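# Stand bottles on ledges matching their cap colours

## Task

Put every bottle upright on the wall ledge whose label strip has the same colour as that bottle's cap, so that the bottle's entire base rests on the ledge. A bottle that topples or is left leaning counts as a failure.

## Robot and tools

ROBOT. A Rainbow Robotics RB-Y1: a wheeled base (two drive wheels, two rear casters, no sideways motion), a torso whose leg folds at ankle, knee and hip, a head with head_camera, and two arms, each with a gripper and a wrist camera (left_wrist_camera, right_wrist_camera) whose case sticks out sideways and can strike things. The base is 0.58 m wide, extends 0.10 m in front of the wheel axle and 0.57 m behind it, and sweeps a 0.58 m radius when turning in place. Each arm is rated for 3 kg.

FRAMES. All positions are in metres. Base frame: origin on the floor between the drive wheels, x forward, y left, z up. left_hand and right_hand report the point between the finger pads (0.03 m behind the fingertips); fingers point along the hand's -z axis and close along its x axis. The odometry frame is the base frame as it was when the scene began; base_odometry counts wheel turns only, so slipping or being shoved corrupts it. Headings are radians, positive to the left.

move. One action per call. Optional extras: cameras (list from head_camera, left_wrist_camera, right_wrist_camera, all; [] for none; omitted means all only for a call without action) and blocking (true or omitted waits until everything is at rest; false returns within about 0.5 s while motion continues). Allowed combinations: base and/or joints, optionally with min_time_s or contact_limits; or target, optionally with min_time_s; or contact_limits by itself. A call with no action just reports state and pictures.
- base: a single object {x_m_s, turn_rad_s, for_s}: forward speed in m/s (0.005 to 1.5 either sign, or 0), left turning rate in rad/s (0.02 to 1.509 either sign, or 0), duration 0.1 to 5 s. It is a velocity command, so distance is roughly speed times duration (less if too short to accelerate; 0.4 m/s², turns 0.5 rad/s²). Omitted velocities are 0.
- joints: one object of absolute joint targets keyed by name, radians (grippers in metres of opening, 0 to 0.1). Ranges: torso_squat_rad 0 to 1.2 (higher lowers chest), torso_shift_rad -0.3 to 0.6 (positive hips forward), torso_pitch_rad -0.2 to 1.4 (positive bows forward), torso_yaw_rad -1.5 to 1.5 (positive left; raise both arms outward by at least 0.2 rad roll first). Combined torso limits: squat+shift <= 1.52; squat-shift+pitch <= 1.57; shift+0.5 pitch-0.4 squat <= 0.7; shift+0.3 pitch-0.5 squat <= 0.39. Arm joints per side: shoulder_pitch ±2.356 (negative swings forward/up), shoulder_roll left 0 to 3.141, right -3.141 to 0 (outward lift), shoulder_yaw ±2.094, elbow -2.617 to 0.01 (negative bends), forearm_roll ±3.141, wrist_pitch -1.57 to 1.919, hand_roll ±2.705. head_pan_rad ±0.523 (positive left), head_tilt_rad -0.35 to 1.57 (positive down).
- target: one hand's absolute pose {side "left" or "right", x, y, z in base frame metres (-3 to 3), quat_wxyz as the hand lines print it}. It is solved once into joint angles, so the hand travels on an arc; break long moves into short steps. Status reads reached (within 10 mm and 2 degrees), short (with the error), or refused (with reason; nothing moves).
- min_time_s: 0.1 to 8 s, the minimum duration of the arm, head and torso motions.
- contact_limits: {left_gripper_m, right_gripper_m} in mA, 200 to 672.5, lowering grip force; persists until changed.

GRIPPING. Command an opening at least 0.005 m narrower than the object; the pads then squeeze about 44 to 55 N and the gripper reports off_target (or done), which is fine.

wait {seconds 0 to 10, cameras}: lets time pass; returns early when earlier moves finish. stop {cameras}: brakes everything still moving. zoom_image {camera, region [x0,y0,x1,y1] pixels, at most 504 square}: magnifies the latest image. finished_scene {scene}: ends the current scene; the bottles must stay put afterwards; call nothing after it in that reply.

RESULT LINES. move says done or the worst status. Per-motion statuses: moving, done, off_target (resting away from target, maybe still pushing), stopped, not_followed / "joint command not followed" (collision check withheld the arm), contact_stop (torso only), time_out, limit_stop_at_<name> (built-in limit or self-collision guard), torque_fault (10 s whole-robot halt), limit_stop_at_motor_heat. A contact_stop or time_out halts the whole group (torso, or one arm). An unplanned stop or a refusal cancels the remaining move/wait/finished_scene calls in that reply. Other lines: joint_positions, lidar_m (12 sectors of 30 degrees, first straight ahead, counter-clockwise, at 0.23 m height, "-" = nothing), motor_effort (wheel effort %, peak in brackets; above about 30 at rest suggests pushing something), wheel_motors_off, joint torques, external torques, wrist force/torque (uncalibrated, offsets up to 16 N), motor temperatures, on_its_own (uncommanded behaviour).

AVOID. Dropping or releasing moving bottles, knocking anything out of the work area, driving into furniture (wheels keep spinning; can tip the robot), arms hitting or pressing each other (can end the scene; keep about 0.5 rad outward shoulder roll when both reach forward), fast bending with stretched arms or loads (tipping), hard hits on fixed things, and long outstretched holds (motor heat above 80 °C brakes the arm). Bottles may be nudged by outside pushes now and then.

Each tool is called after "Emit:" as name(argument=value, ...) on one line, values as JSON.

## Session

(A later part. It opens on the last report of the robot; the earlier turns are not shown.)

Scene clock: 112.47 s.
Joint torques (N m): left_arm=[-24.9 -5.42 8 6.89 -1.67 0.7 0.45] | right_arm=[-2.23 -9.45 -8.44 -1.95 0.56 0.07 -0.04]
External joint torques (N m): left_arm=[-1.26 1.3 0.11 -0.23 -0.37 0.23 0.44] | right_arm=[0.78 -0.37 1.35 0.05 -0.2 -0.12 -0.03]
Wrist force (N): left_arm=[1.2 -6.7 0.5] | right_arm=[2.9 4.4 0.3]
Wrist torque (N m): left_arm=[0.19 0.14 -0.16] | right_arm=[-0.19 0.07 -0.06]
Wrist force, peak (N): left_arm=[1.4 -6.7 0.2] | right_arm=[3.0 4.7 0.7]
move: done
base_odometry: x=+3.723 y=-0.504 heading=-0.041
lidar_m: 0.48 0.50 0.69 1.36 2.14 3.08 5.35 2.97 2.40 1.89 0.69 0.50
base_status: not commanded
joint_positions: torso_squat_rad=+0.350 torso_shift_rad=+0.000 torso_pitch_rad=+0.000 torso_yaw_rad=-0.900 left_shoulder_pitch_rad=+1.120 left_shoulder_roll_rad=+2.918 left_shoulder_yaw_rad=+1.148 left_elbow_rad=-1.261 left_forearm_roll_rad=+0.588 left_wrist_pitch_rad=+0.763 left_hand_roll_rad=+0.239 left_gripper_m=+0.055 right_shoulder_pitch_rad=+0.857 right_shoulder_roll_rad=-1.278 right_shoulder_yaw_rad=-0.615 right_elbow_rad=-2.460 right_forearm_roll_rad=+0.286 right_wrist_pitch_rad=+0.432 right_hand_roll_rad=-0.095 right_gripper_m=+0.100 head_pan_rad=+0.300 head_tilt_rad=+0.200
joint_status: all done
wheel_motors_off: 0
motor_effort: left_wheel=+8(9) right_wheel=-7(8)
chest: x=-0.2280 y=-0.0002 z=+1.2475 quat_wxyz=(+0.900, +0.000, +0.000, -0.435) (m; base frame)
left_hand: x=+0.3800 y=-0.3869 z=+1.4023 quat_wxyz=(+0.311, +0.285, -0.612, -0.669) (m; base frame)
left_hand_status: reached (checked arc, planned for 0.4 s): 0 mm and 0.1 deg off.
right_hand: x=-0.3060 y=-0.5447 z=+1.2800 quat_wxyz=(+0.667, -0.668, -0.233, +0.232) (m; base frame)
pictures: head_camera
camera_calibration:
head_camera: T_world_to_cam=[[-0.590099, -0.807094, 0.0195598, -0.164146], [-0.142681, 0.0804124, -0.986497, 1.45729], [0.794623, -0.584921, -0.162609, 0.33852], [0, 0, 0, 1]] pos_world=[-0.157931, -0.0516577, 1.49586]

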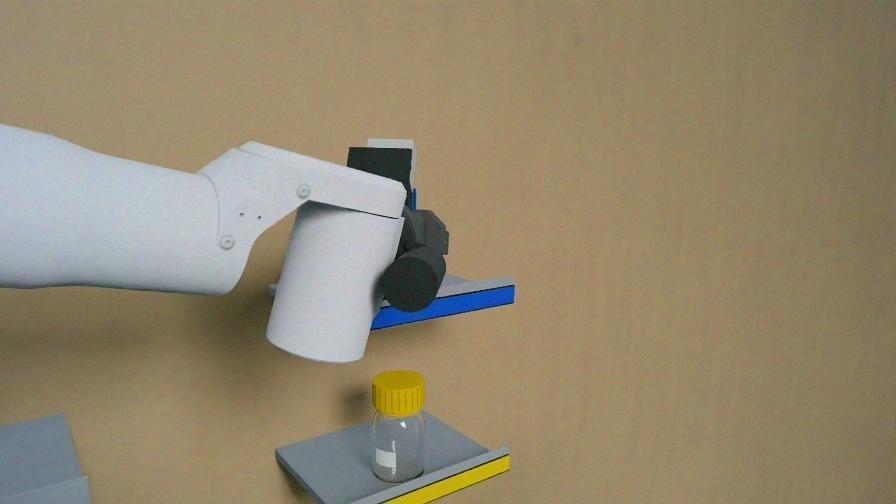

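Emit:
move(target={"side": "left", "x": 0.38, "y": -0.387, "z": 1.398, "quat_wxyz": [0.31094, 0.28494, -0.61254, -0.66844]}, min_time_s=0.4, cameras=[])

Emit:
move(target={"side": "left", "x": 0.38, "y": -0.387, "z": 1.394, "quat_wxyz": [0.31094, 0.28494, -0.61254, -0.66844]}, min_time_s=0.4, cameras=["head_camera", "left_wrist_camera"])

Scene clock: 113.63 s.
Joint torques (N m): left_arm=[-23.29 -5.58 8.49 6.19 -1.32 0.46 0.5] | right_arm=[-1.8 -9.87 -8.66 -1.81 0.66 0.24 0.11]
External joint torques (N m): left_arm=[0.38 1.18 0.57 -0.91 -0.02 -0.04 0.48] | right_arm=[1.22 -0.79 1.13 0.19 -0.11 0.05 0.11]
Wrist force (N): left_arm=[1.5 -2.7 -0.6] | right_arm=[2.0 4.7 0.3]
Wrist torque (N m): left_arm=[0.19 0.10 -0.09] | right_arm=[-0.28 -0.06 -0.06]
Wrist force, peak (N): left_arm=[1.1 -6.7 0.5] | right_arm=[2.8 5.2 1.0]
move: done
base_odometry: x=+3.723 y=-0.504 heading=-0.041
lidar_m: 0.48 0.50 0.69 1.36 2.13 3.06 5.36 2.98 2.39 1.90 0.70 0.51
base_status: not commanded
joint_positions: torso_squat_rad=+0.350 torso_shift_rad=+0.000 torso_pitch_rad=+0.000 torso_yaw_rad=-0.900 left_shoulder_pitch_rad=+1.127 left_shoulder_roll_rad=+2.918 left_shoulder_yaw_rad=+1.148 left_elbow_rad=-1.267 left_forearm_roll_rad=+0.573 left_wrist_pitch_rad=+0.768 left_hand_roll_rad=+0.253 left_gripper_m=+0.055 right_shoulder_pitch_rad=+0.857 right_shoulder_roll_rad=-1.278 right_shoulder_yaw_rad=-0.615 right_elbow_rad=-2.460 right_forearm_roll_rad=+0.286 right_wrist_pitch_rad=+0.432 right_hand_roll_rad=-0.095 right_gripper_m=+0.100 head_pan_rad=+0.300 head_tilt_rad=+0.200
joint_status: all done
wheel_motors_off: 0
motor_effort: left_wheel=+8(9) right_wheel=-6(8)
chest: x=-0.2280 y=-0.0002 z=+1.2475 quat_wxyz=(+0.900, +0.000, +0.000, -0.435) (m; base frame)
left_hand: x=+0.3801 y=-0.3869 z=+1.3986 quat_wxyz=(+0.311, +0.285, -0.613, -0.668) (m; base frame)
left_hand_status: reached (checked arc, planned for 0.4 s): 1 mm and 0.0 deg off.
right_hand: x=-0.3060 y=-0.5447 z=+1.2800 quat_wxyz=(+0.667, -0.668, -0.233, +0.232) (m; base frame)
pictures: none
No camera images: "cameras" was empty.

Scene clock: 114.37 s.
Joint torques (N m): left_arm=[-14.58 -3.55 5.77 1.17 0.78 -0.28 0.47] | right_arm=[-2.29 -9.47 -8.89 -1.94 0.5 0.12 -0.05]
External joint torques (N m): left_arm=[9.1 3.24 -2.18 -5.91 2.08 -0.8 0.46] | right_arm=[0.73 -0.39 0.9 0.05 -0.27 -0.07 -0.04]
Wrist force (N): left_arm=[1.0 10.2 -3.3] | right_arm=[2.4 3.9 0.7]
Wrist torque (N m): left_arm=[0.35 0.11 -0.10] | right_arm=[-0.18 -0.01 -0.02]
Wrist force, peak (N): left_arm=[0.9 10.9 -4.0] | right_arm=[3.5 4.7 0.8]
move: done
base_odometry: x=+3.723 y=-0.504 heading=-0.041
lidar_m: 0.48 0.51 0.68 1.35 2.13 3.06 5.35 2.98 2.40 1.89 0.69 0.50
base_status: not commanded
joint_positions: torso_squat_rad=+0.350 torso_shift_rad=+0.000 torso_pitch_rad=+0.000 torso_yaw_rad=-0.900 left_shoulder_pitch_rad=+1.132 left_shoulder_roll_rad=+2.918 left_shoulder_yaw_rad=+1.149 left_elbow_rad=-1.271 left_forearm_roll_rad=+0.560 left_wrist_pitch_rad=+0.773 left_hand_roll_rad=+0.266 left_gripper_m=+0.055 right_shoulder_pitch_rad=+0.857 right_shoulder_roll_rad=-1.278 right_shoulder_yaw_rad=-0.615 right_elbow_rad=-2.460 right_forearm_roll_rad=+0.286 right_wrist_pitch_rad=+0.432 right_hand_roll_rad=-0.095 right_gripper_m=+0.100 head_pan_rad=+0.300 head_tilt_rad=+0.200
joint_status: all done
wheel_motors_off: 0
motor_effort: left_wheel=+8(9) right_wheel=-8(8)
chest: x=-0.2281 y=-0.0002 z=+1.2475 quat_wxyz=(+0.900, +0.000, +0.000, -0.435) (m; base frame)
left_hand: x=+0.3800 y=-0.3868 z=+1.3968 quat_wxyz=(+0.311, +0.285, -0.614, -0.667) (m; base frame)
left_hand_status: reached (checked arc, planned for 0.4 s): 3 mm and 0.3 deg off.
right_hand: x=-0.3061 y=-0.5447 z=+1.2801 quat_wxyz=(+0.667, -0.668, -0.233, +0.232) (m; base frame)
pictures: head_camera, left_wrist_camera
camera_calibration:
head_camera: T_world_to_cam=[[-0.590111, -0.807087, 0.0195031, -0.164122], [-0.14249, 0.080344, -0.98653, 1.45735], [0.794648, -0.584941, -0.162414, 0.338312], [0, 0, 0, 1]] pos_world=[-0.158031, -0.0516575, 1.49586]
left_wrist_camera: T_world_to_cam=[[-0.67112, -0.741349, -0.000735754, -0.0318085], [-0.399137, 0.362162, -0.842335, 1.49569], [0.624731, -0.565014, -0.538954, 0.371138], [0, 0, 0, 1]] pos_world=[0.343774, -0.355563, 1.45987]

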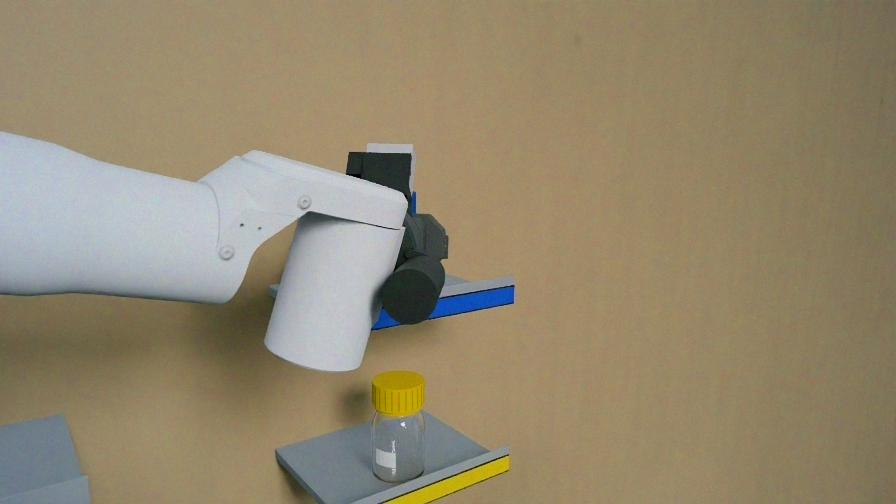

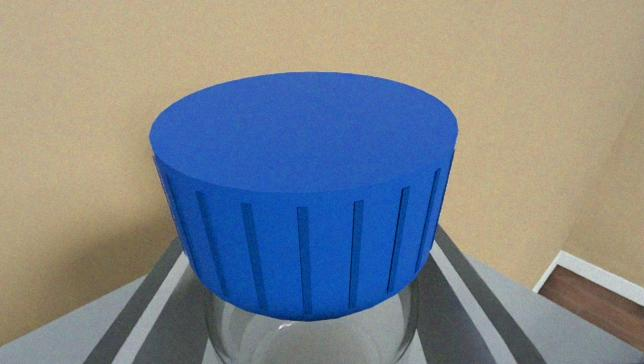

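Emit:
move(target={"side": "left", "x": 0.38, "y": -0.387, "z": 1.3985, "quat_wxyz": [0.31094, 0.28494, -0.61254, -0.66844]}, min_time_s=0.3, cameras=[])

Emit:
move(joints={"left_gripper_m": 0.1}, cameras=["left_wrist_camera"])

Scene clock: 116.57 s.
Joint torques (N m): left_arm=[-24.63 -5.45 6.09 7.31 -1.3 0.34 -0.06] | right_arm=[-2.47 -9.69 -8.56 -1.77 0.5 -0.02 0.2]
External joint torques (N m): left_arm=[-0.96 1.31 -1.82 0.21 0 -0.16 -0.07] | right_arm=[0.55 -0.61 1.23 0.23 -0.27 -0.21 0.21]
Wrist force (N): left_arm=[1.1 -6.1 0.3] | right_arm=[2.4 4.9 1.0]
Wrist torque (N m): left_arm=[0.15 0.13 -0.04] | right_arm=[-0.30 0.00 -0.05]
Wrist force, peak (N): left_arm=[0.9 10.5 -3.8] | right_arm=[3.2 5.0 1.5]
move: done
base_odometry: x=+3.723 y=-0.504 heading=-0.041
lidar_m: 0.48 0.50 0.69 1.35 2.12 3.07 5.35 2.98 2.40 1.89 0.69 0.50
base_status: not commanded
joint_positions: torso_squat_rad=+0.350 torso_shift_rad=+0.000 torso_pitch_rad=+0.000 torso_yaw_rad=-0.900 left_shoulder_pitch_rad=+1.127 left_shoulder_roll_rad=+2.918 left_shoulder_yaw_rad=+1.149 left_elbow_rad=-1.266 left_forearm_roll_rad=+0.573 left_wrist_pitch_rad=+0.768 left_hand_roll_rad=+0.253 left_gripper_m=+0.055 right_shoulder_pitch_rad=+0.857 right_shoulder_roll_rad=-1.278 right_shoulder_yaw_rad=-0.615 right_elbow_rad=-2.460 right_forearm_roll_rad=+0.286 right_wrist_pitch_rad=+0.432 right_hand_roll_rad=-0.095 right_gripper_m=+0.100 head_pan_rad=+0.300 head_tilt_rad=+0.200
joint_status: all done
wheel_motors_off: 0
motor_effort: left_wheel=+9(9) right_wheel=-6(8)
chest: x=-0.2281 y=-0.0002 z=+1.2475 quat_wxyz=(+0.900, +0.000, +0.000, -0.435) (m; base frame)
left_hand: x=+0.3800 y=-0.3870 z=+1.3990 quat_wxyz=(+0.311, +0.285, -0.613, -0.668) (m; base frame)
left_hand_status: reached (checked arc, planned for 0.3 s): 1 mm and 0.1 deg off.
right_hand: x=-0.3061 y=-0.5447 z=+1.2801 quat_wxyz=(+0.667, -0.668, -0.233, +0.232) (m; base frame)
pictures: none
No camera images: "cameras" was empty.

Scene clock: 117.57 s.
Joint torques (N m): left_arm=[-24.34 -4.87 5.68 7.23 -1.29 0.38 0.02] | right_arm=[-2.29 -9.8 -8.61 -1.6 0.54 0.18 0.01]
External joint torques (N m): left_arm=[-0.67 1.89 -2.24 0.13 0.01 -0.11 0.01] | right_arm=[0.73 -0.72 1.18 0.4 -0.23 -0.01 0.01]
Wrist force (N): left_arm=[1.1 -4.9 0.5] | right_arm=[2.8 4.1 0.6]
Wrist torque (N m): left_arm=[0.18 0.12 -0.04] | right_arm=[-0.21 0.05 -0.02]
Wrist force, peak (N): left_arm=[1.2 -6.2 0.4] | right_arm=[2.7 5.5 1.4]
move: done
base_odometry: x=+3.723 y=-0.504 heading=-0.041
lidar_m: 0.48 0.50 0.70 1.35 2.14 3.07 5.36 2.97 2.40 1.90 0.68 0.51
base_status: not commanded
joint_positions: torso_squat_rad=+0.350 torso_shift_rad=+0.000 torso_pitch_rad=+0.000 torso_yaw_rad=-0.900 left_shoulder_pitch_rad=+1.127 left_shoulder_roll_rad=+2.918 left_shoulder_yaw_rad=+1.149 left_elbow_rad=-1.266 left_forearm_roll_rad=+0.573 left_wrist_pitch_rad=+0.768 left_hand_roll_rad=+0.253 left_gripper_m=+0.100 right_shoulder_pitch_rad=+0.857 right_shoulder_roll_rad=-1.278 right_shoulder_yaw_rad=-0.615 right_elbow_rad=-2.460 right_forearm_roll_rad=+0.286 right_wrist_pitch_rad=+0.432 right_hand_roll_rad=-0.095 right_gripper_m=+0.100 head_pan_rad=+0.300 head_tilt_rad=+0.200
joint_status: all done
wheel_motors_off: 0
motor_effort: left_wheel=+8(9) right_wheel=-7(8)
chest: x=-0.2281 y=-0.0002 z=+1.2475 quat_wxyz=(+0.900, +0.000, +0.000, -0.435) (m; base frame)
left_hand: x=+0.3800 y=-0.3870 z=+1.3990 quat_wxyz=(+0.311, +0.285, -0.613, -0.668) (m; base frame)
right_hand: x=-0.3061 y=-0.5447 z=+1.2801 quat_wxyz=(+0.667, -0.668, -0.233, +0.232) (m; base frame)
pictures: left_wrist_camera
camera_calibration:
left_wrist_camera: T_world_to_cam=[[-0.671654, -0.740864, -0.00110621, -0.0309959], [-0.400685, 0.364509, -0.840586, 1.49661], [0.623164, -0.56414, -0.541677, 0.376927], [0, 0, 0, 1]] pos_world=[0.343964, -0.355852, 1.46217]

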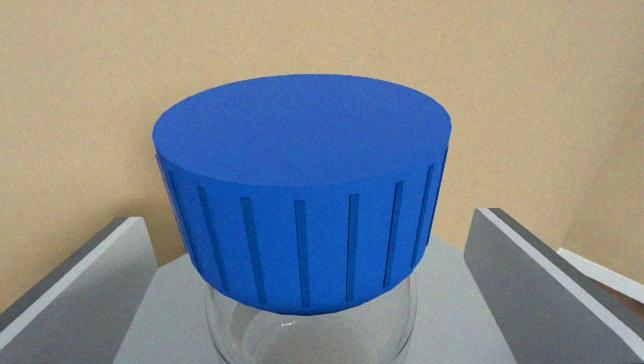

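Emit:
move(target={"side": "left", "x": 0.3, "y": -0.319, "z": 1.405, "quat_wxyz": [0.31094, 0.28494, -0.61254, -0.66844]}, min_time_s=0.9, cameras=["left_wrist_camera"])

Emit:
move(joints={"left_shoulder_pitch_rad": 0.650, "left_shoulder_roll_rad": 1.522, "left_shoulder_yaw_rad": 1.318, "left_elbow_rad": -2.552, "left_forearm_roll_rad": 1.013, "left_wrist_pitch_rad": 0.96, "left_hand_roll_rad": -0.501}, min_time_s=1.5, cameras=["head_camera", "left_wrist_camera"])

Scene clock: 119.90 s.
Joint torques (N m): left_arm=[-19.05 -3.01 7.41 5.99 -1.69 0.62 0.48] | right_arm=[-1.47 -9.7 -8.68 -1.81 0.52 0.22 0.05]
External joint torques (N m): left_arm=[-0.28 0.79 -1.56 -0.5 -0.03 -0.06 0.46] | right_arm=[1.55 -0.61 1.12 0.18 -0.25 0.03 0.05]
Wrist force (N): left_arm=[1.0 -4.8 0.8] | right_arm=[2.3 4.4 0.9]
Wrist torque (N m): left_arm=[0.15 0.13 -0.16] | right_arm=[-0.24 -0.04 -0.01]
Wrist force, peak (N): left_arm=[2.0 -6.3 0.0] | right_arm=[2.9 4.9 1.3]
move: done
base_odometry: x=+3.723 y=-0.504 heading=-0.041
lidar_m: 0.48 0.50 0.69 1.35 2.13 3.07 5.36 2.97 2.40 1.90 0.69 0.50
base_status: not commanded
joint_positions: torso_squat_rad=+0.350 torso_shift_rad=+0.000 torso_pitch_rad=+0.000 torso_yaw_rad=-0.900 left_shoulder_pitch_rad=+0.945 left_shoulder_roll_rad=+2.693 left_shoulder_yaw_rad=+1.144 left_elbow_rad=-1.853 left_forearm_roll_rad=+0.551 left_wrist_pitch_rad=+1.101 left_hand_roll_rad=+0.349 left_gripper_m=+0.100 right_shoulder_pitch_rad=+0.857 right_shoulder_roll_rad=-1.278 right_shoulder_yaw_rad=-0.615 right_elbow_rad=-2.460 right_forearm_roll_rad=+0.286 right_wrist_pitch_rad=+0.432 right_hand_roll_rad=-0.095 right_gripper_m=+0.100 head_pan_rad=+0.300 head_tilt_rad=+0.200
joint_status: all done
wheel_motors_off: 0
motor_effort: left_wheel=+8(9) right_wheel=-7(8)
chest: x=-0.2280 y=-0.0002 z=+1.2475 quat_wxyz=(+0.900, +0.000, +0.000, -0.435) (m; base frame)
left_hand: x=+0.2999 y=-0.3191 z=+1.4054 quat_wxyz=(+0.311, +0.285, -0.613, -0.668) (m; base frame)
left_hand_status: reached (checked arc, planned for 0.9 s): 0 mm and 0.0 deg off.
right_hand: x=-0.3060 y=-0.5447 z=+1.2800 quat_wxyz=(+0.667, -0.668, -0.233, +0.232) (m; base frame)
pictures: left_wrist_camera
camera_calibration:
left_wrist_camera: T_world_to_cam=[[-0.671679, -0.740841, -0.00143584, -0.0339844], [-0.400688, 0.364911, -0.84041, 1.445], [0.623134, -0.563911, -0.541949, 0.469089], [0, 0, 0, 1]] pos_world=[0.263864, -0.28795, 1.46857]

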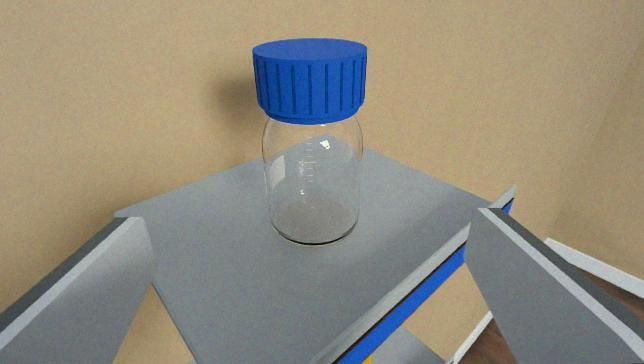

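Scene clock: 121.70 s.
Joint torques (N m): left_arm=[-4.56 10.12 8.72 4.76 -1.45 -1.05 0.4] | right_arm=[-2.06 -9.77 -9.05 -1.59 0.7 0.36 -0.1]
External joint torques (N m): left_arm=[-0.05 1.05 1.03 -0.21 -0.07 -0.06 0.38] | right_arm=[0.96 -0.68 0.75 0.41 -0.07 0.17 -0.09]
Wrist force (N): left_arm=[1.2 -5.5 0.6] | right_arm=[2.0 4.0 0.8]
Wrist torque (N m): left_arm=[0.23 0.14 -0.03] | right_arm=[-0.17 -0.03 -0.03]
Wrist force, peak (N): left_arm=[0.4 -5.9 0.4] | right_arm=[3.0 5.5 1.5]
move: done
base_odometry: x=+3.723 y=-0.504 heading=-0.041
lidar_m: 0.48 0.50 0.69 1.35 2.12 3.07 5.36 2.98 2.40 1.89 0.69 0.51
base_status: not commanded
joint_positions: torso_squat_rad=+0.350 torso_shift_rad=+0.000 torso_pitch_rad=+0.000 torso_yaw_rad=-0.900 left_shoulder_pitch_rad=+0.650 left_shoulder_roll_rad=+1.522 left_shoulder_yaw_rad=+1.318 left_elbow_rad=-2.552 left_forearm_roll_rad=+1.013 left_wrist_pitch_rad=+0.960 left_hand_roll_rad=-0.501 left_gripper_m=+0.100 right_shoulder_pitch_rad=+0.857 right_shoulder_roll_rad=-1.278 right_shoulder_yaw_rad=-0.615 right_elbow_rad=-2.460 right_forearm_roll_rad=+0.286 right_wrist_pitch_rad=+0.432 right_hand_roll_rad=-0.095 right_gripper_m=+0.100 head_pan_rad=+0.300 head_tilt_rad=+0.200
joint_status: all done
wheel_motors_off: 0
motor_effort: left_wheel=+9(9) right_wheel=-7(9)
chest: x=-0.2280 y=-0.0002 z=+1.2475 quat_wxyz=(+0.900, +0.000, +0.000, -0.435) (m; base frame)
left_hand: x=+0.2533 y=-0.0754 z=+1.4396 quat_wxyz=(+0.243, +0.222, -0.638, -0.696) (m; base frame)
right_hand: x=-0.3060 y=-0.5447 z=+1.2800 quat_wxyz=(+0.667, -0.668, -0.233, +0.232) (m; base frame)
pictures: head_camera, left_wrist_camera
camera_calibration:
head_camera: T_world_to_cam=[[-0.590109, -0.807088, 0.0195021, -0.164061], [-0.142568, 0.0804022, -0.986514, 1.45733], [0.794635, -0.584931, -0.162511, 0.338376], [0, 0, 0, 1]] pos_world=[-0.157931, -0.0516577, 1.49586]
left_wrist_camera: T_world_to_cam=[[-0.805203, -0.592998, -0.00153288, 0.160367], [-0.321111, 0.438192, -0.839569, 1.35031], [0.498534, -0.675531, -0.543251, 0.679141], [0, 0, 0, 1]] pos_world=[0.224153, -0.0378162, 1.50287]

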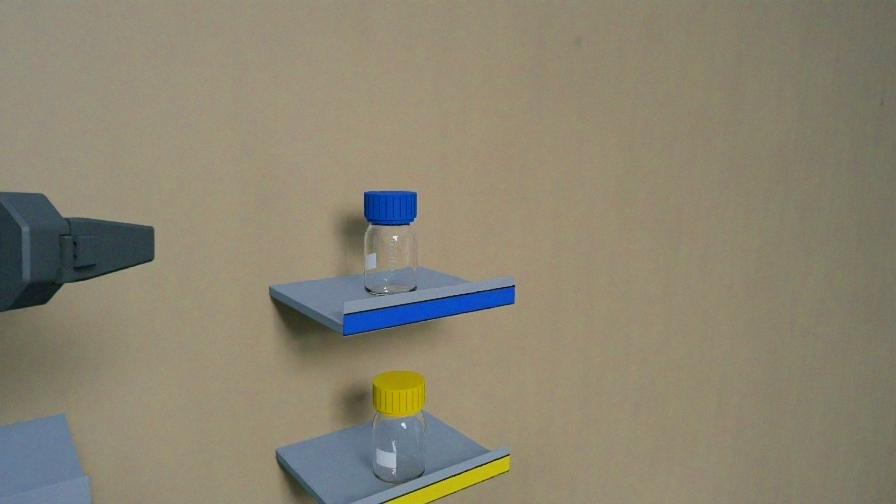

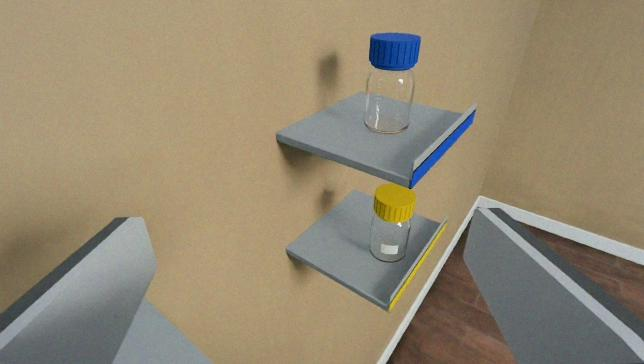

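Emit:
move(joints={"torso_yaw_rad": 0.0, "head_pan_rad": 0.5}, min_time_s=2.0, cameras=[])

Emit:
move(target={"side": "left", "x": 0.22, "y": 0.345, "z": 1.217, "quat_wxyz": [0.5213, 0.4777, -0.4777, -0.5213]}, min_time_s=1.5, cameras=["head_camera", "left_wrist_camera"])

Scene clock: 124.73 s.
Joint torques (N m): left_arm=[-4.77 10.41 8.31 4.8 -1.43 -1.03 0.44] | right_arm=[-2.37 -9.6 -8.79 -2 0.64 0.25 0.02]
External joint torques (N m): left_arm=[-0.26 1.35 0.62 -0.18 -0.05 -0.05 0.42] | right_arm=[0.65 -0.51 1 0.01 -0.12 0.06 0.02]
Wrist force (N): left_arm=[1.0 -5.1 0.9] | right_arm=[2.8 3.9 0.5]
Wrist torque (N m): left_arm=[0.20 0.13 -0.02] | right_arm=[-0.14 0.02 -0.02]
Wrist force, peak (N): left_arm=[1.0 -5.6 0.9] | right_arm=[3.3 4.8 1.1]
move: done
base_odometry: x=+3.723 y=-0.504 heading=-0.041
lidar_m: 0.48 0.51 0.69 1.35 2.14 3.07 5.36 2.98 2.39 1.90 0.68 0.50
base_status: not commanded
joint_positions: torso_squat_rad=+0.350 torso_shift_rad=+0.000 torso_pitch_rad=+0.000 torso_yaw_rad=+0.000 left_shoulder_pitch_rad=+0.650 left_shoulder_roll_rad=+1.522 left_shoulder_yaw_rad=+1.318 left_elbow_rad=-2.552 left_forearm_roll_rad=+1.013 left_wrist_pitch_rad=+0.960 left_hand_roll_rad=-0.501 left_gripper_m=+0.100 right_shoulder_pitch_rad=+0.857 right_shoulder_roll_rad=-1.278 right_shoulder_yaw_rad=-0.615 right_elbow_rad=-2.460 right_forearm_roll_rad=+0.286 right_wrist_pitch_rad=+0.432 right_hand_roll_rad=-0.095 right_gripper_m=+0.100 head_pan_rad=+0.500 head_tilt_rad=+0.200
joint_status: all done
wheel_motors_off: 0
motor_effort: left_wheel=+8(9) right_wheel=-7(9)
chest: x=-0.2280 y=-0.0002 z=+1.2475 quat_wxyz=(+1.000, +0.000, +0.000, +0.000) (m; base frame)
left_hand: x=+0.1300 y=+0.3301 z=+1.4398 quat_wxyz=(+0.522, +0.478, -0.478, -0.521) (m; base frame)
right_hand: x=+0.1500 y=-0.3997 z=+1.2802 quat_wxyz=(+0.500, -0.501, -0.500, +0.499) (m; base frame)
pictures: none
No camera images: "cameras" was empty.

Scene clock: 126.57 s.
Joint torques (N m): left_arm=[-12.87 3.45 6.69 1.81 -0.93 1.74 -0.04] | right_arm=[-2.32 -9.78 -9.06 -1.82 0.73 0.19 0.04]
External joint torques (N m): left_arm=[-0.9 1.26 -0.77 0.49 0.09 0.08 -0.06] | right_arm=[0.7 -0.69 0.73 0.19 -0.03 0 0.05]
Wrist force (N): left_arm=[0.8 -5.1 0.5] | right_arm=[2.6 4.4 1.2]
Wrist torque (N m): left_arm=[0.18 0.10 -0.18] | right_arm=[-0.21 -0.01 -0.05]
Wrist force, peak (N): left_arm=[0.8 -6.0 0.9] | right_arm=[2.7 5.6 0.7]
move: done
base_odometry: x=+3.723 y=-0.504 heading=-0.041
lidar_m: 0.48 0.51 0.69 1.35 2.13 3.07 5.36 2.98 2.40 1.90 0.70 0.50
base_status: not commanded
joint_positions: torso_squat_rad=+0.350 torso_shift_rad=+0.000 torso_pitch_rad=+0.000 torso_yaw_rad=+0.000 left_shoulder_pitch_rad=+1.048 left_shoulder_roll_rad=+2.238 left_shoulder_yaw_rad=+0.397 left_elbow_rad=-2.332 left_forearm_roll_rad=-0.606 left_wrist_pitch_rad=+1.107 left_hand_roll_rad=+0.969 left_gripper_m=+0.100 right_shoulder_pitch_rad=+0.857 right_shoulder_roll_rad=-1.278 right_shoulder_yaw_rad=-0.615 right_elbow_rad=-2.460 right_forearm_roll_rad=+0.286 right_wrist_pitch_rad=+0.432 right_hand_roll_rad=-0.095 right_gripper_m=+0.100 head_pan_rad=+0.500 head_tilt_rad=+0.200
joint_status: all done
wheel_motors_off: 0
motor_effort: left_wheel=+9(9) right_wheel=-7(8)
chest: x=-0.2280 y=-0.0002 z=+1.2475 quat_wxyz=(+1.000, +0.000, +0.000, +0.000) (m; base frame)
left_hand: x=+0.2198 y=+0.3444 z=+1.2171 quat_wxyz=(+0.521, +0.476, -0.478, -0.523) (m; base frame)
left_hand_status: reached (checked arc, planned for 1.5 s): 1 mm and 0.3 deg off.
right_hand: x=+0.1500 y=-0.3997 z=+1.2802 quat_wxyz=(+0.500, -0.501, -0.500, +0.499) (m; base frame)
pictures: head_camera, left_wrist_camera
camera_calibration:
head_camera: T_world_to_cam=[[0.451582, -0.892016, 0.0195196, 0.0693848], [-0.135686, -0.0902807, -0.98663, 1.45872], [0.881852, 0.442896, -0.161803, 0.359098], [0, 0, 0, 1]] pos_world=[-0.150077, 0.0345433, 1.49596]
left_wrist_camera: T_world_to_cam=[[-0.0398199, -0.999207, -0.000757849, 0.352752], [-0.544484, 0.0223344, -0.838474, 1.1598], [0.837825, -0.0329753, -0.544941, 0.564709], [0, 0, 0, 1]] pos_world=[0.172414, 0.34519, 1.28047]

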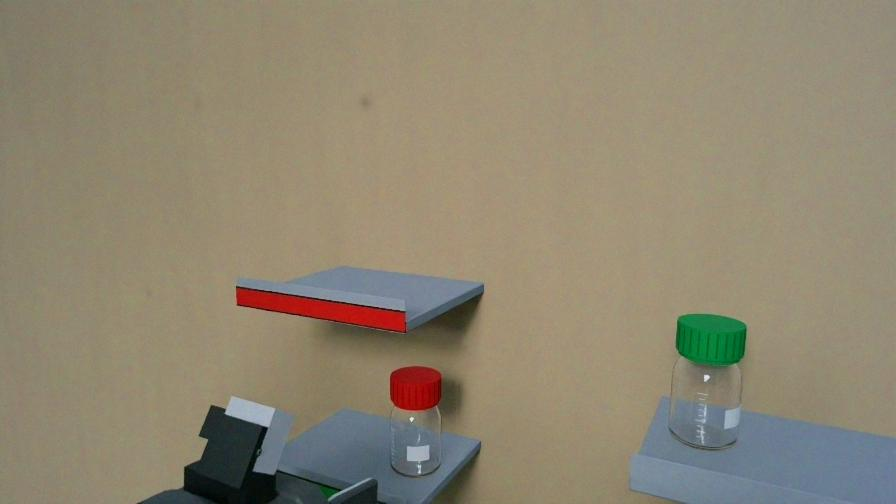

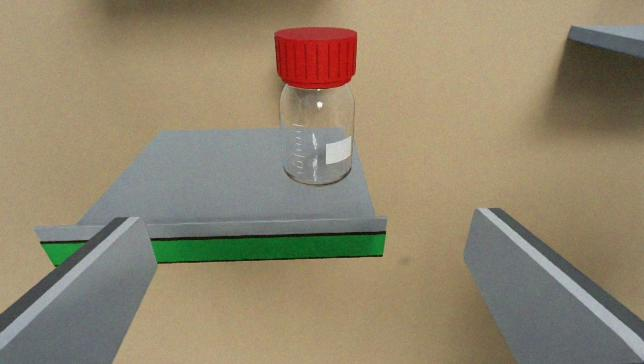

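Emit:
move(target={"side": "left", "x": 0.32, "y": 0.34, "z": 1.218, "quat_wxyz": [0.53366, 0.4639, -0.4639, -0.53366]}, min_time_s=1.0, cameras=["head_camera", "left_wrist_camera"])

Emit:
zoom_image(camera="head_camera", region=[200, 250, 520, 504])

Scene clock: 132.93 s.
Joint torques (N m): left_arm=[-17.11 -0.28 7.6 5.29 -0.64 1.88 0.29] | right_arm=[-2.13 -10.11 -8.92 -2.05 0.63 0.11 0.03]
External joint torques (N m): left_arm=[0.36 1 0.58 0.61 0 0.04 0.28] | right_arm=[0.89 -1.02 0.87 -0.04 -0.14 -0.08 0.04]
Wrist force (N): left_arm=[1.1 -5.3 0.1] | right_arm=[3.0 4.7 1.1]
Wrist torque (N m): left_arm=[0.20 0.15 -0.16] | right_arm=[-0.24 0.07 -0.06]
Wrist force, peak (N): left_arm=[1.2 -5.8 0.0] | right_arm=[3.1 5.6 0.2]
move: done
base_odometry: x=+3.723 y=-0.504 heading=-0.041
lidar_m: 0.48 0.50 0.69 1.36 2.12 3.08 5.36 2.97 2.39 1.90 0.70 0.51
base_status: not commanded
joint_positions: torso_squat_rad=+0.350 torso_shift_rad=+0.000 torso_pitch_rad=+0.000 torso_yaw_rad=+0.000 left_shoulder_pitch_rad=+1.116 left_shoulder_roll_rad=+2.553 left_shoulder_yaw_rad=+0.523 left_elbow_rad=-1.950 left_forearm_roll_rad=-0.425 left_wrist_pitch_rad=+0.927 left_hand_roll_rad=+1.167 left_gripper_m=+0.100 right_shoulder_pitch_rad=+0.857 right_shoulder_roll_rad=-1.278 right_shoulder_yaw_rad=-0.615 right_elbow_rad=-2.460 right_forearm_roll_rad=+0.286 right_wrist_pitch_rad=+0.432 right_hand_roll_rad=-0.095 right_gripper_m=+0.100 head_pan_rad=+0.500 head_tilt_rad=+0.200
joint_status: all done
wheel_motors_off: 0
motor_effort: left_wheel=+8(9) right_wheel=-6(8)
chest: x=-0.2280 y=-0.0002 z=+1.2475 quat_wxyz=(+1.000, +0.000, +0.000, +0.000) (m; base frame)
left_hand: x=+0.3200 y=+0.3400 z=+1.2182 quat_wxyz=(+0.534, +0.464, -0.464, -0.534) (m; base frame)
left_hand_status: reached (checked arc, planned for 1.0 s): 0 mm and 0.0 deg off.
right_hand: x=+0.1500 y=-0.3997 z=+1.2802 quat_wxyz=(+0.500, -0.501, -0.500, +0.499) (m; base frame)
pictures: head_camera, left_wrist_camera
camera_calibration:
head_camera: T_world_to_cam=[[0.451582, -0.892016, 0.0195196, 0.0693848], [-0.135686, -0.0902807, -0.98663, 1.45872], [0.881852, 0.442896, -0.161803, 0.359098], [0, 0, 0, 1]] pos_world=[-0.150077, 0.0345433, 1.49596]
left_wrist_camera: T_world_to_cam=[[-0.0364376, -0.999336, -0.000100882, 0.35045], [-0.585124, 0.0214165, -0.810661, 1.19475], [0.810125, -0.0294796, -0.585516, 0.538274], [0, 0, 0, 1]] pos_world=[0.275778, 0.340498, 1.28374]

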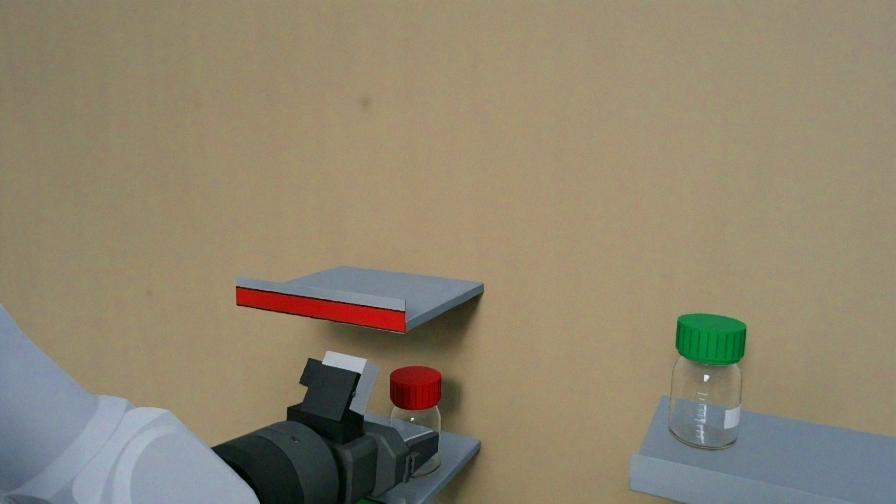

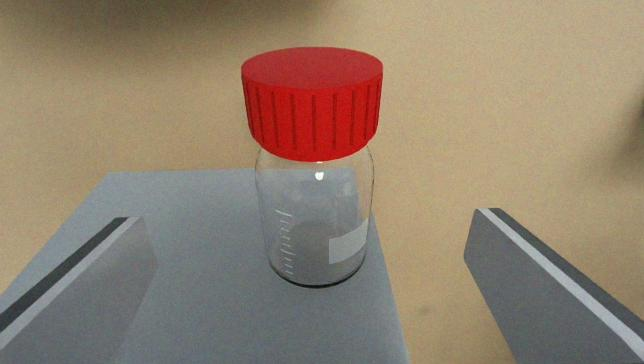

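Scaled by 1.575 from the camera's 896x504 image, which has a finer 1280x720 frame.

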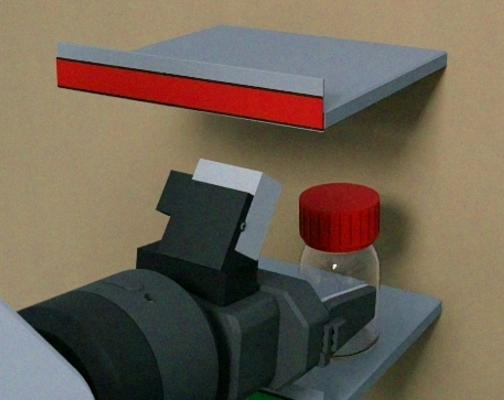

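Emit:
move(target={"side": "left", "x": 0.384, "y": 0.339, "z": 1.218, "quat_wxyz": [0.53366, 0.4639, -0.4639, -0.53366]}, min_time_s=1.0, cameras=["head_camera", "left_wrist_camera"])

Emit:
zoom_image(camera="head_camera", region=[200, 250, 520, 504])

Scene clock: 134.80 s.
Joint torques (N m): left_arm=[-20.62 -2.75 7.49 7.29 -0.39 1.83 0.44] | right_arm=[-1.94 -9.77 -8.64 -1.92 0.51 0.22 0.1]
External joint torques (N m): left_arm=[0.11 1.16 1.28 0.84 0.01 -0.11 0.43] | right_arm=[1.08 -0.68 1.15 0.09 -0.25 0.03 0.1]
Wrist force (N): left_arm=[1.1 -5.2 0.3] | right_arm=[3.2 4.8 -0.3]
Wrist torque (N m): left_arm=[0.21 0.12 -0.16] | right_arm=[-0.26 0.09 -0.03]
Wrist force, peak (N): left_arm=[1.2 -5.6 0.4] | right_arm=[3.2 5.1 0.7]
move: done
base_odometry: x=+3.723 y=-0.504 heading=-0.041
lidar_m: 0.48 0.50 0.69 1.35 2.12 3.06 5.36 2.97 2.39 1.90 0.69 0.50
base_status: not commanded
joint_positions: torso_squat_rad=+0.350 torso_shift_rad=+0.000 torso_pitch_rad=+0.000 torso_yaw_rad=+0.000 left_shoulder_pitch_rad=+1.213 left_shoulder_roll_rad=+2.728 left_shoulder_yaw_rad=+0.584 left_elbow_rad=-1.637 left_forearm_roll_rad=-0.403 left_wrist_pitch_rad=+0.789 left_hand_roll_rad=+1.300 left_gripper_m=+0.100 right_shoulder_pitch_rad=+0.857 right_shoulder_roll_rad=-1.278 right_shoulder_yaw_rad=-0.615 right_elbow_rad=-2.460 right_forearm_roll_rad=+0.286 right_wrist_pitch_rad=+0.432 right_hand_roll_rad=-0.095 right_gripper_m=+0.100 head_pan_rad=+0.500 head_tilt_rad=+0.200
joint_status: all done
wheel_motors_off: 0
motor_effort: left_wheel=+8(9) right_wheel=-7(8)
chest: x=-0.2280 y=-0.0002 z=+1.2475 quat_wxyz=(+1.000, +0.000, +0.000, +0.000) (m; base frame)
left_hand: x=+0.3839 y=+0.3390 z=+1.2182 quat_wxyz=(+0.534, +0.464, -0.464, -0.534) (m; base frame)
left_hand_status: reached (checked arc, planned for 1.0 s): 0 mm and 0.0 deg off.
right_hand: x=+0.1500 y=-0.3997 z=+1.2802 quat_wxyz=(+0.500, -0.501, -0.500, +0.499) (m; base frame)
pictures: head_camera, left_wrist_camera
camera_calibration:
head_camera: T_world_to_cam=[[0.451582, -0.892016, 0.0195196, 0.0693848], [-0.135686, -0.0902807, -0.98663, 1.45872], [0.881852, 0.442896, -0.161803, 0.359098], [0, 0, 0, 1]] pos_world=[-0.150077, 0.0345433, 1.49596]
left_wrist_camera: T_world_to_cam=[[-0.0359744, -0.999353, -0.000305175, 0.351891], [-0.58525, 0.0213152, -0.810573, 1.23221], [0.810055, -0.0289813, -0.585638, 0.486548], [0, 0, 0, 1]] pos_world=[0.339677, 0.339499, 1.28384]

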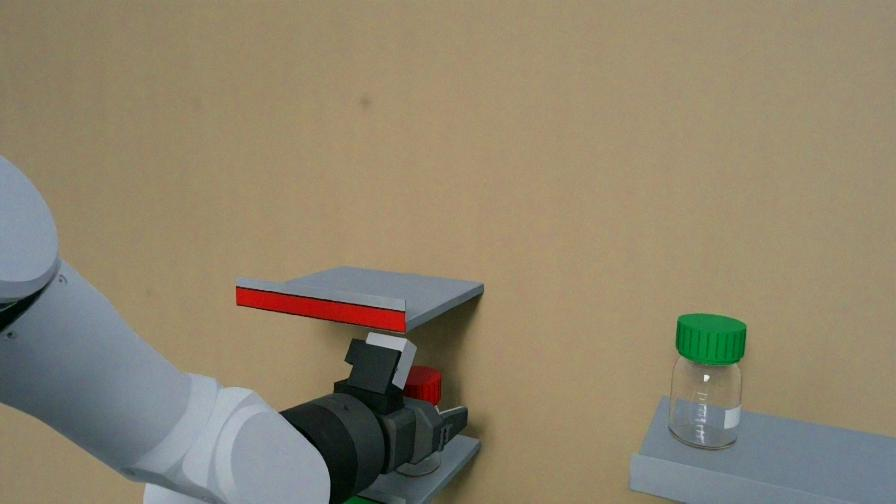

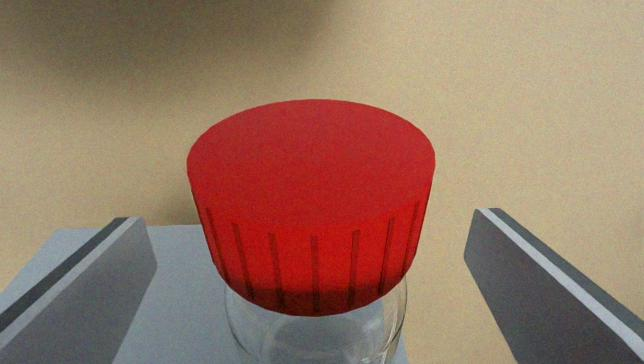

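Scaled by 1.575 from the camera's 896x504 image, which has a finer 1280x720 frame.

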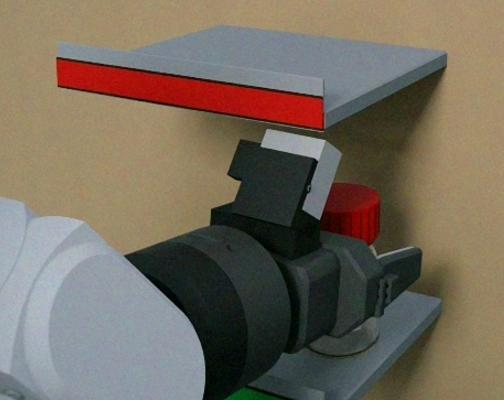

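Emit:
move(target={"side": "left", "x": 0.391, "y": 0.339, "z": 1.215, "quat_wxyz": [0.53366, 0.4639, -0.4639, -0.53366]}, min_time_s=0.6, cameras=["head_camera", "left_wrist_camera"])

Emit:
move(joints={"left_gripper_m": 0.04}, cameras=["head_camera", "left_wrist_camera"])

Emit:
zoom_image(camera="head_camera", region=[200, 250, 520, 504])

Scene clock: 136.97 s.
Joint torques (N m): left_arm=[-21.08 -2.58 7.54 7.53 -0.66 1.74 0.57] | right_arm=[-1.87 -9.45 -8.85 -1.89 0.82 0.01 0.12]
External joint torques (N m): left_arm=[0.01 1.71 1.46 0.92 -0.29 -0.2 0.56] | right_arm=[1.15 -0.36 0.94 0.12 0.05 -0.18 0.13]
Wrist force (N): left_arm=[1.1 -4.8 0.0] | right_arm=[2.8 3.9 0.9]
Wrist torque (N m): left_arm=[0.15 0.14 -0.16] | right_arm=[-0.15 0.02 -0.08]
Wrist force, peak (N): left_arm=[0.9 -5.3 0.5] | right_arm=[3.6 5.1 1.1]
move: done
base_odometry: x=+3.723 y=-0.504 heading=-0.041
lidar_m: 0.48 0.51 0.69 1.35 2.13 3.07 5.36 2.98 2.40 1.90 0.69 0.50
base_status: not commanded
joint_positions: torso_squat_rad=+0.350 torso_shift_rad=+0.000 torso_pitch_rad=+0.000 torso_yaw_rad=+0.000 left_shoulder_pitch_rad=+1.233 left_shoulder_roll_rad=+2.749 left_shoulder_yaw_rad=+0.592 left_elbow_rad=-1.598 left_forearm_roll_rad=-0.405 left_wrist_pitch_rad=+0.778 left_hand_roll_rad=+1.317 left_gripper_m=+0.100 right_shoulder_pitch_rad=+0.857 right_shoulder_roll_rad=-1.278 right_shoulder_yaw_rad=-0.615 right_elbow_rad=-2.460 right_forearm_roll_rad=+0.286 right_wrist_pitch_rad=+0.432 right_hand_roll_rad=-0.095 right_gripper_m=+0.100 head_pan_rad=+0.500 head_tilt_rad=+0.200
joint_status: all done
wheel_motors_off: 0
motor_effort: left_wheel=+8(9) right_wheel=-7(8)
chest: x=-0.2280 y=-0.0002 z=+1.2475 quat_wxyz=(+1.000, +0.000, +0.000, +0.000) (m; base frame)
left_hand: x=+0.3904 y=+0.3390 z=+1.2153 quat_wxyz=(+0.534, +0.464, -0.464, -0.533) (m; base frame)
left_hand_status: reached (checked arc, planned for 0.6 s): 1 mm and 0.0 deg off.
right_hand: x=+0.1500 y=-0.3997 z=+1.2802 quat_wxyz=(+0.500, -0.501, -0.500, +0.499) (m; base frame)
pictures: head_camera, left_wrist_camera
camera_calibration:
head_camera: T_world_to_cam=[[0.451582, -0.892016, 0.0195196, 0.0693848], [-0.135686, -0.0902807, -0.98663, 1.45872], [0.881852, 0.442896, -0.161803, 0.359098], [0, 0, 0, 1]] pos_world=[-0.150077, 0.0345433, 1.49596]
left_wrist_camera: T_world_to_cam=[[-0.0357992, -0.999359, -0.0000663772, 0.351758], [-0.585148, 0.0210151, -0.810654, 1.23383], [0.810136, -0.0289819, -0.585525, 0.479413], [0, 0, 0, 1]] pos_world=[0.346178, 0.339498, 1.28094]

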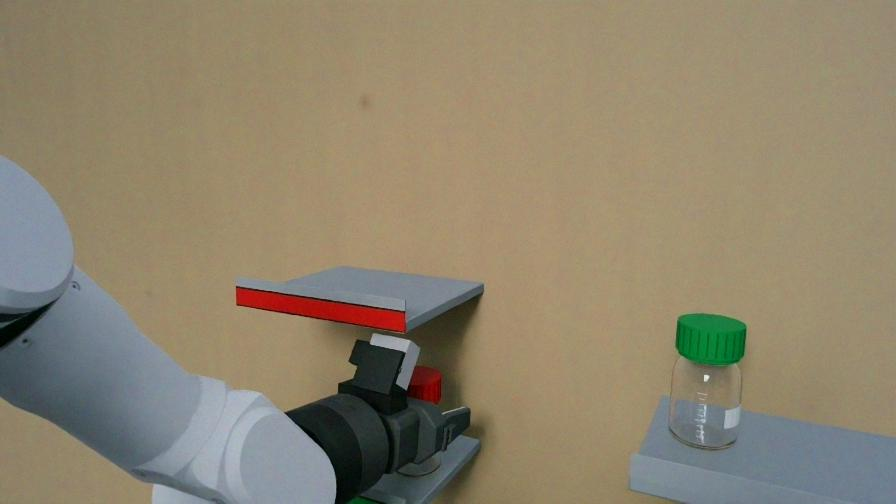

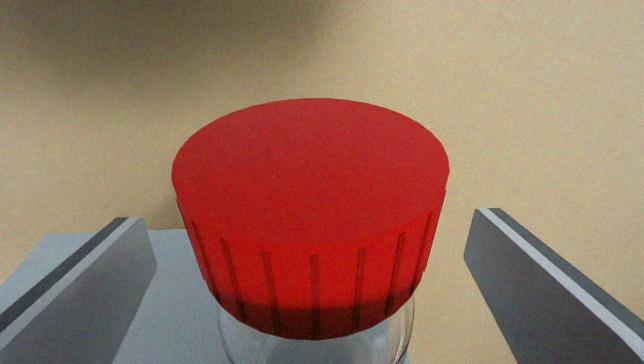

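Scene clock: 138.17 s.
Joint torques (N m): left_arm=[-20.8 -2.88 6.82 7.45 -0.45 1.7 0.51] | right_arm=[-2.1 -9.9 -9.14 -1.65 0.66 0.34 0.09]
External joint torques (N m): left_arm=[0.29 1.42 0.75 0.84 -0.07 -0.25 0.5] | right_arm=[0.92 -0.81 0.66 0.36 -0.11 0.15 0.09]
Wrist force (N): left_arm=[1.9 -4.5 0.2] | right_arm=[2.8 3.6 0.4]
Wrist torque (N m): left_arm=[0.18 0.14 -0.14] | right_arm=[-0.11 0.02 -0.06]
Wrist force, peak (N): left_arm=[1.3 -5.3 0.3] | right_arm=[2.6 5.5 0.6]
move: off_target
base_odometry: x=+3.723 y=-0.504 heading=-0.041
lidar_m: 0.48 0.50 0.69 1.35 2.13 3.06 5.35 2.98 2.39 1.90 0.68 0.50
base_status: not commanded
joint_positions: torso_squat_rad=+0.350 torso_shift_rad=+0.000 torso_pitch_rad=+0.000 torso_yaw_rad=+0.000 left_shoulder_pitch_rad=+1.233 left_shoulder_roll_rad=+2.749 left_shoulder_yaw_rad=+0.592 left_elbow_rad=-1.598 left_forearm_roll_rad=-0.405 left_wrist_pitch_rad=+0.778 left_hand_roll_rad=+1.317 left_gripper_m=+0.054 right_shoulder_pitch_rad=+0.857 right_shoulder_roll_rad=-1.278 right_shoulder_yaw_rad=-0.615 right_elbow_rad=-2.460 right_forearm_roll_rad=+0.286 right_wrist_pitch_rad=+0.432 right_hand_roll_rad=-0.095 right_gripper_m=+0.100 head_pan_rad=+0.500 head_tilt_rad=+0.200
joint_status: left_gripper_m off_target (ended at +0.054, target +0.040)
wheel_motors_off: 0
motor_effort: left_wheel=+8(9) right_wheel=-7(8)
chest: x=-0.2280 y=-0.0002 z=+1.2475 quat_wxyz=(+1.000, +0.000, +0.000, +0.000) (m; base frame)
left_hand: x=+0.3904 y=+0.3389 z=+1.2154 quat_wxyz=(+0.534, +0.464, -0.464, -0.533) (m; base frame)
right_hand: x=+0.1500 y=-0.3997 z=+1.2802 quat_wxyz=(+0.500, -0.501, -0.500, +0.499) (m; base frame)
pictures: head_camera, left_wrist_camera
camera_calibration:
head_camera: T_world_to_cam=[[0.451582, -0.892016, 0.0195196, 0.0693848], [-0.135686, -0.0902807, -0.98663, 1.45872], [0.881852, 0.442896, -0.161803, 0.359098], [0, 0, 0, 1]] pos_world=[-0.150077, 0.0345433, 1.49596]
left_wrist_camera: T_world_to_cam=[[-0.0358804, -0.999356, -0.0000082545, 0.35171], [-0.585146, 0.0210155, -0.810655, 1.23383], [0.810133, -0.0290818, -0.585524, 0.479445], [0, 0, 0, 1]] pos_world=[0.346178, 0.339498, 1.28094]

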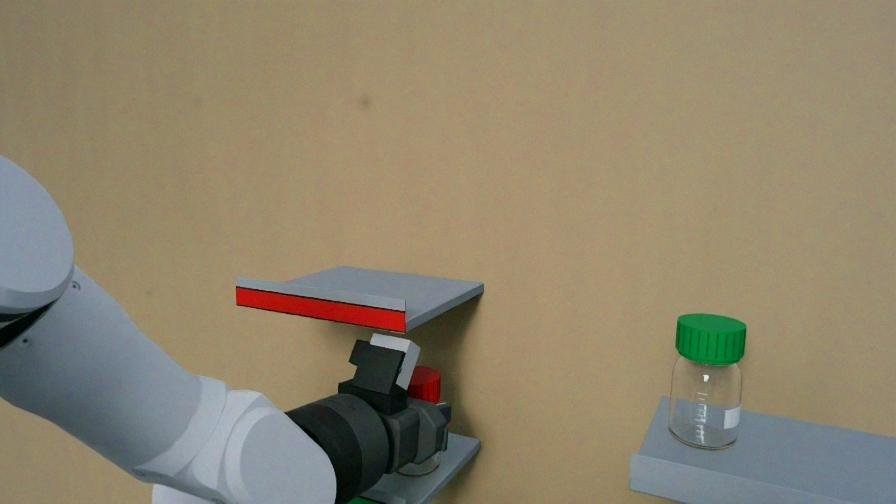

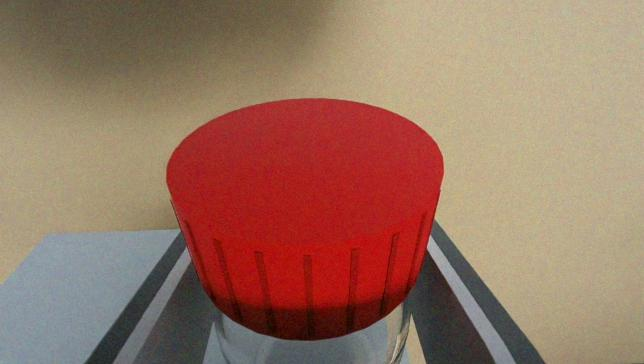

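Scaled by 1.575 from the camera's 896x504 image, which has a finer 1280x720 frame.

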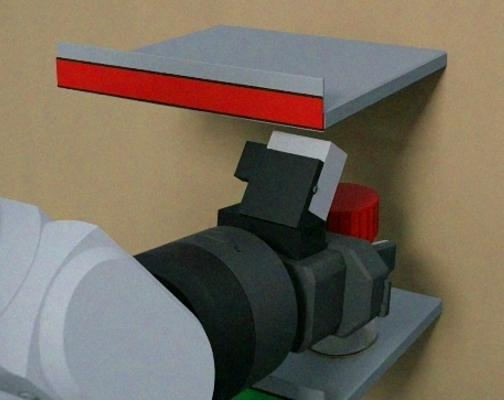

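Emit:
move(target={"side": "left", "x": 0.388, "y": 0.339, "z": 1.222, "quat_wxyz": [0.53366, 0.4639, -0.4639, -0.53366]}, min_time_s=0.4, cameras=[])

Emit:
move(target={"side": "left", "x": 0.350, "y": 0.339, "z": 1.226, "quat_wxyz": [0.53366, 0.4639, -0.4639, -0.53366]}, min_time_s=0.6, cameras=["head_camera", "left_wrist_camera"])

Emit:
zoom_image(camera="head_camera", region=[200, 250, 520, 504])

Scene clock: 139.33 s.
Joint torques (N m): left_arm=[-23.24 -4.52 4.45 6.35 -0.45 2.17 0.09] | right_arm=[-2.18 -9.8 -8.59 -1.72 0.7 0.14 0.14]
External joint torques (N m): left_arm=[-2.34 -0.57 -1.75 -0.25 -0.06 0.23 0.07] | right_arm=[0.84 -0.72 1.2 0.29 -0.07 -0.05 0.15]
Wrist force (N): left_arm=[1.2 -6.5 0.2] | right_arm=[3.1 4.3 1.6]
Wrist torque (N m): left_arm=[0.16 0.14 -0.04] | right_arm=[-0.23 0.10 -0.03]
Wrist force, peak (N): left_arm=[1.2 -6.8 -0.2] | right_arm=[3.2 5.2 1.4]
move: done
base_odometry: x=+3.723 y=-0.504 heading=-0.041
lidar_m: 0.48 0.51 0.70 1.36 2.13 3.07 5.36 2.97 2.40 1.89 0.69 0.50
base_status: not commanded
joint_positions: torso_squat_rad=+0.350 torso_shift_rad=+0.000 torso_pitch_rad=+0.000 torso_yaw_rad=+0.000 left_shoulder_pitch_rad=+1.210 left_shoulder_roll_rad=+2.734 left_shoulder_yaw_rad=+0.587 left_elbow_rad=-1.617 left_forearm_roll_rad=-0.401 left_wrist_pitch_rad=+0.770 left_hand_roll_rad=+1.307 left_gripper_m=+0.054 right_shoulder_pitch_rad=+0.857 right_shoulder_roll_rad=-1.278 right_shoulder_yaw_rad=-0.615 right_elbow_rad=-2.460 right_forearm_roll_rad=+0.286 right_wrist_pitch_rad=+0.432 right_hand_roll_rad=-0.095 right_gripper_m=+0.100 head_pan_rad=+0.500 head_tilt_rad=+0.200
joint_status: all done
wheel_motors_off: 0
motor_effort: left_wheel=+8(9) right_wheel=-7(8)
chest: x=-0.2280 y=-0.0002 z=+1.2475 quat_wxyz=(+1.000, +0.000, +0.000, +0.000) (m; base frame)
left_hand: x=+0.3883 y=+0.3387 z=+1.2220 quat_wxyz=(+0.533, +0.464, -0.464, -0.534) (m; base frame)
left_hand_status: reached (checked arc, planned for 0.4 s): 0 mm and 0.1 deg off.
right_hand: x=+0.1500 y=-0.3997 z=+1.2802 quat_wxyz=(+0.500, -0.501, -0.500, +0.499) (m; base frame)
pictures: none
No camera images: "cameras" was empty.

Scene clock: 140.33 s.
Joint torques (N m): left_arm=[-20.9 -1.67 5.19 5.68 -0.66 2.15 0.31] | right_arm=[-2.06 -9.73 -8.53 -1.7 0.67 0.24 0]
External joint torques (N m): left_arm=[-1.97 0.53 -1.61 0.07 -0.13 0.27 0.3] | right_arm=[0.96 -0.64 1.26 0.32 -0.1 0.05 0]
Wrist force (N): left_arm=[1.2 -6.7 0.1] | right_arm=[2.9 3.5 0.6]
Wrist torque (N m): left_arm=[0.18 0.12 -0.02] | right_arm=[-0.10 0.03 -0.01]
Wrist force, peak (N): left_arm=[2.3 -7.7 -0.2] | right_arm=[3.3 4.8 1.7]
move: done
base_odometry: x=+3.723 y=-0.504 heading=-0.041
lidar_m: 0.48 0.50 0.69 1.35 2.13 3.07 5.36 2.98 2.39 1.89 0.69 0.51
base_status: not commanded
joint_positions: torso_squat_rad=+0.350 torso_shift_rad=+0.000 torso_pitch_rad=+0.000 torso_yaw_rad=+0.000 left_shoulder_pitch_rad=+1.135 left_shoulder_roll_rad=+2.626 left_shoulder_yaw_rad=+0.551 left_elbow_rad=-1.816 left_forearm_roll_rad=-0.401 left_wrist_pitch_rad=+0.849 left_hand_roll_rad=+1.220 left_gripper_m=+0.054 right_shoulder_pitch_rad=+0.857 right_shoulder_roll_rad=-1.278 right_shoulder_yaw_rad=-0.615 right_elbow_rad=-2.460 right_forearm_roll_rad=+0.286 right_wrist_pitch_rad=+0.432 right_hand_roll_rad=-0.095 right_gripper_m=+0.100 head_pan_rad=+0.500 head_tilt_rad=+0.200
joint_status: all done
wheel_motors_off: 0
motor_effort: left_wheel=+8(9) right_wheel=-7(8)
chest: x=-0.2280 y=-0.0002 z=+1.2475 quat_wxyz=(+1.000, +0.000, +0.000, +0.000) (m; base frame)
left_hand: x=+0.3506 y=+0.3387 z=+1.2258 quat_wxyz=(+0.534, +0.463, -0.465, -0.534) (m; base frame)
left_hand_status: reached (checked arc, planned for 0.6 s): 1 mm and 0.1 deg off.
right_hand: x=+0.1500 y=-0.3998 z=+1.2801 quat_wxyz=(+0.500, -0.501, -0.500, +0.499) (m; base frame)
pictures: head_camera, left_wrist_camera
camera_calibration:
head_camera: T_world_to_cam=[[0.451582, -0.892016, 0.0195196, 0.0692956], [-0.135686, -0.0902807, -0.98663, 1.45871], [0.881852, 0.442896, -0.161803, 0.359143], [0, 0, 0, 1]] pos_world=[-0.150077, 0.0344433, 1.49596]
left_wrist_camera: T_world_to_cam=[[-0.0375422, -0.999295, 0.000930091, 0.349458], [-0.585106, 0.0212271, -0.810679, 1.21898], [0.810088, -0.0309789, -0.58549, 0.518307], [0, 0, 0, 1]] pos_world=[0.306479, 0.339392, 1.29134]

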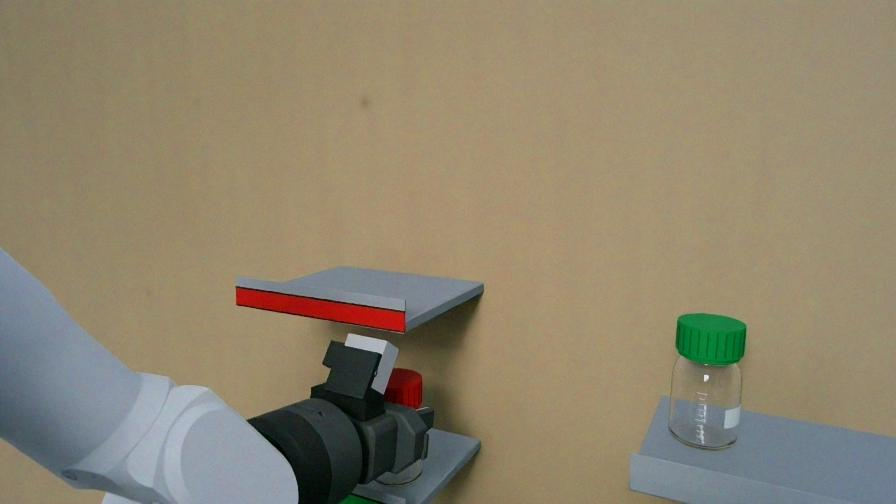

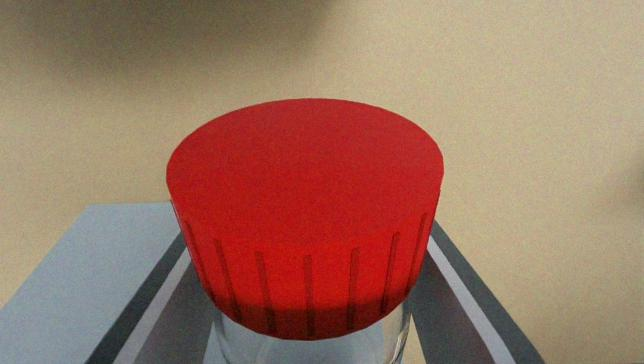

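Scaled by 1.575 from the camera's 896x504 image, which has a finer 1280x720 frame.

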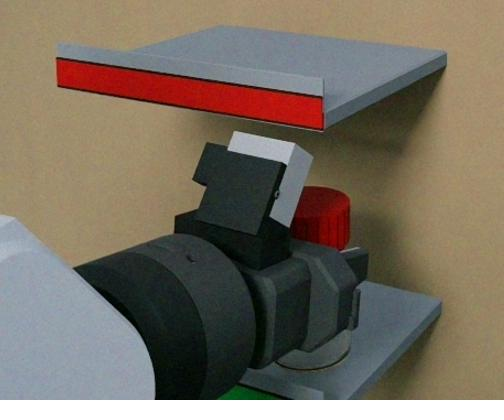

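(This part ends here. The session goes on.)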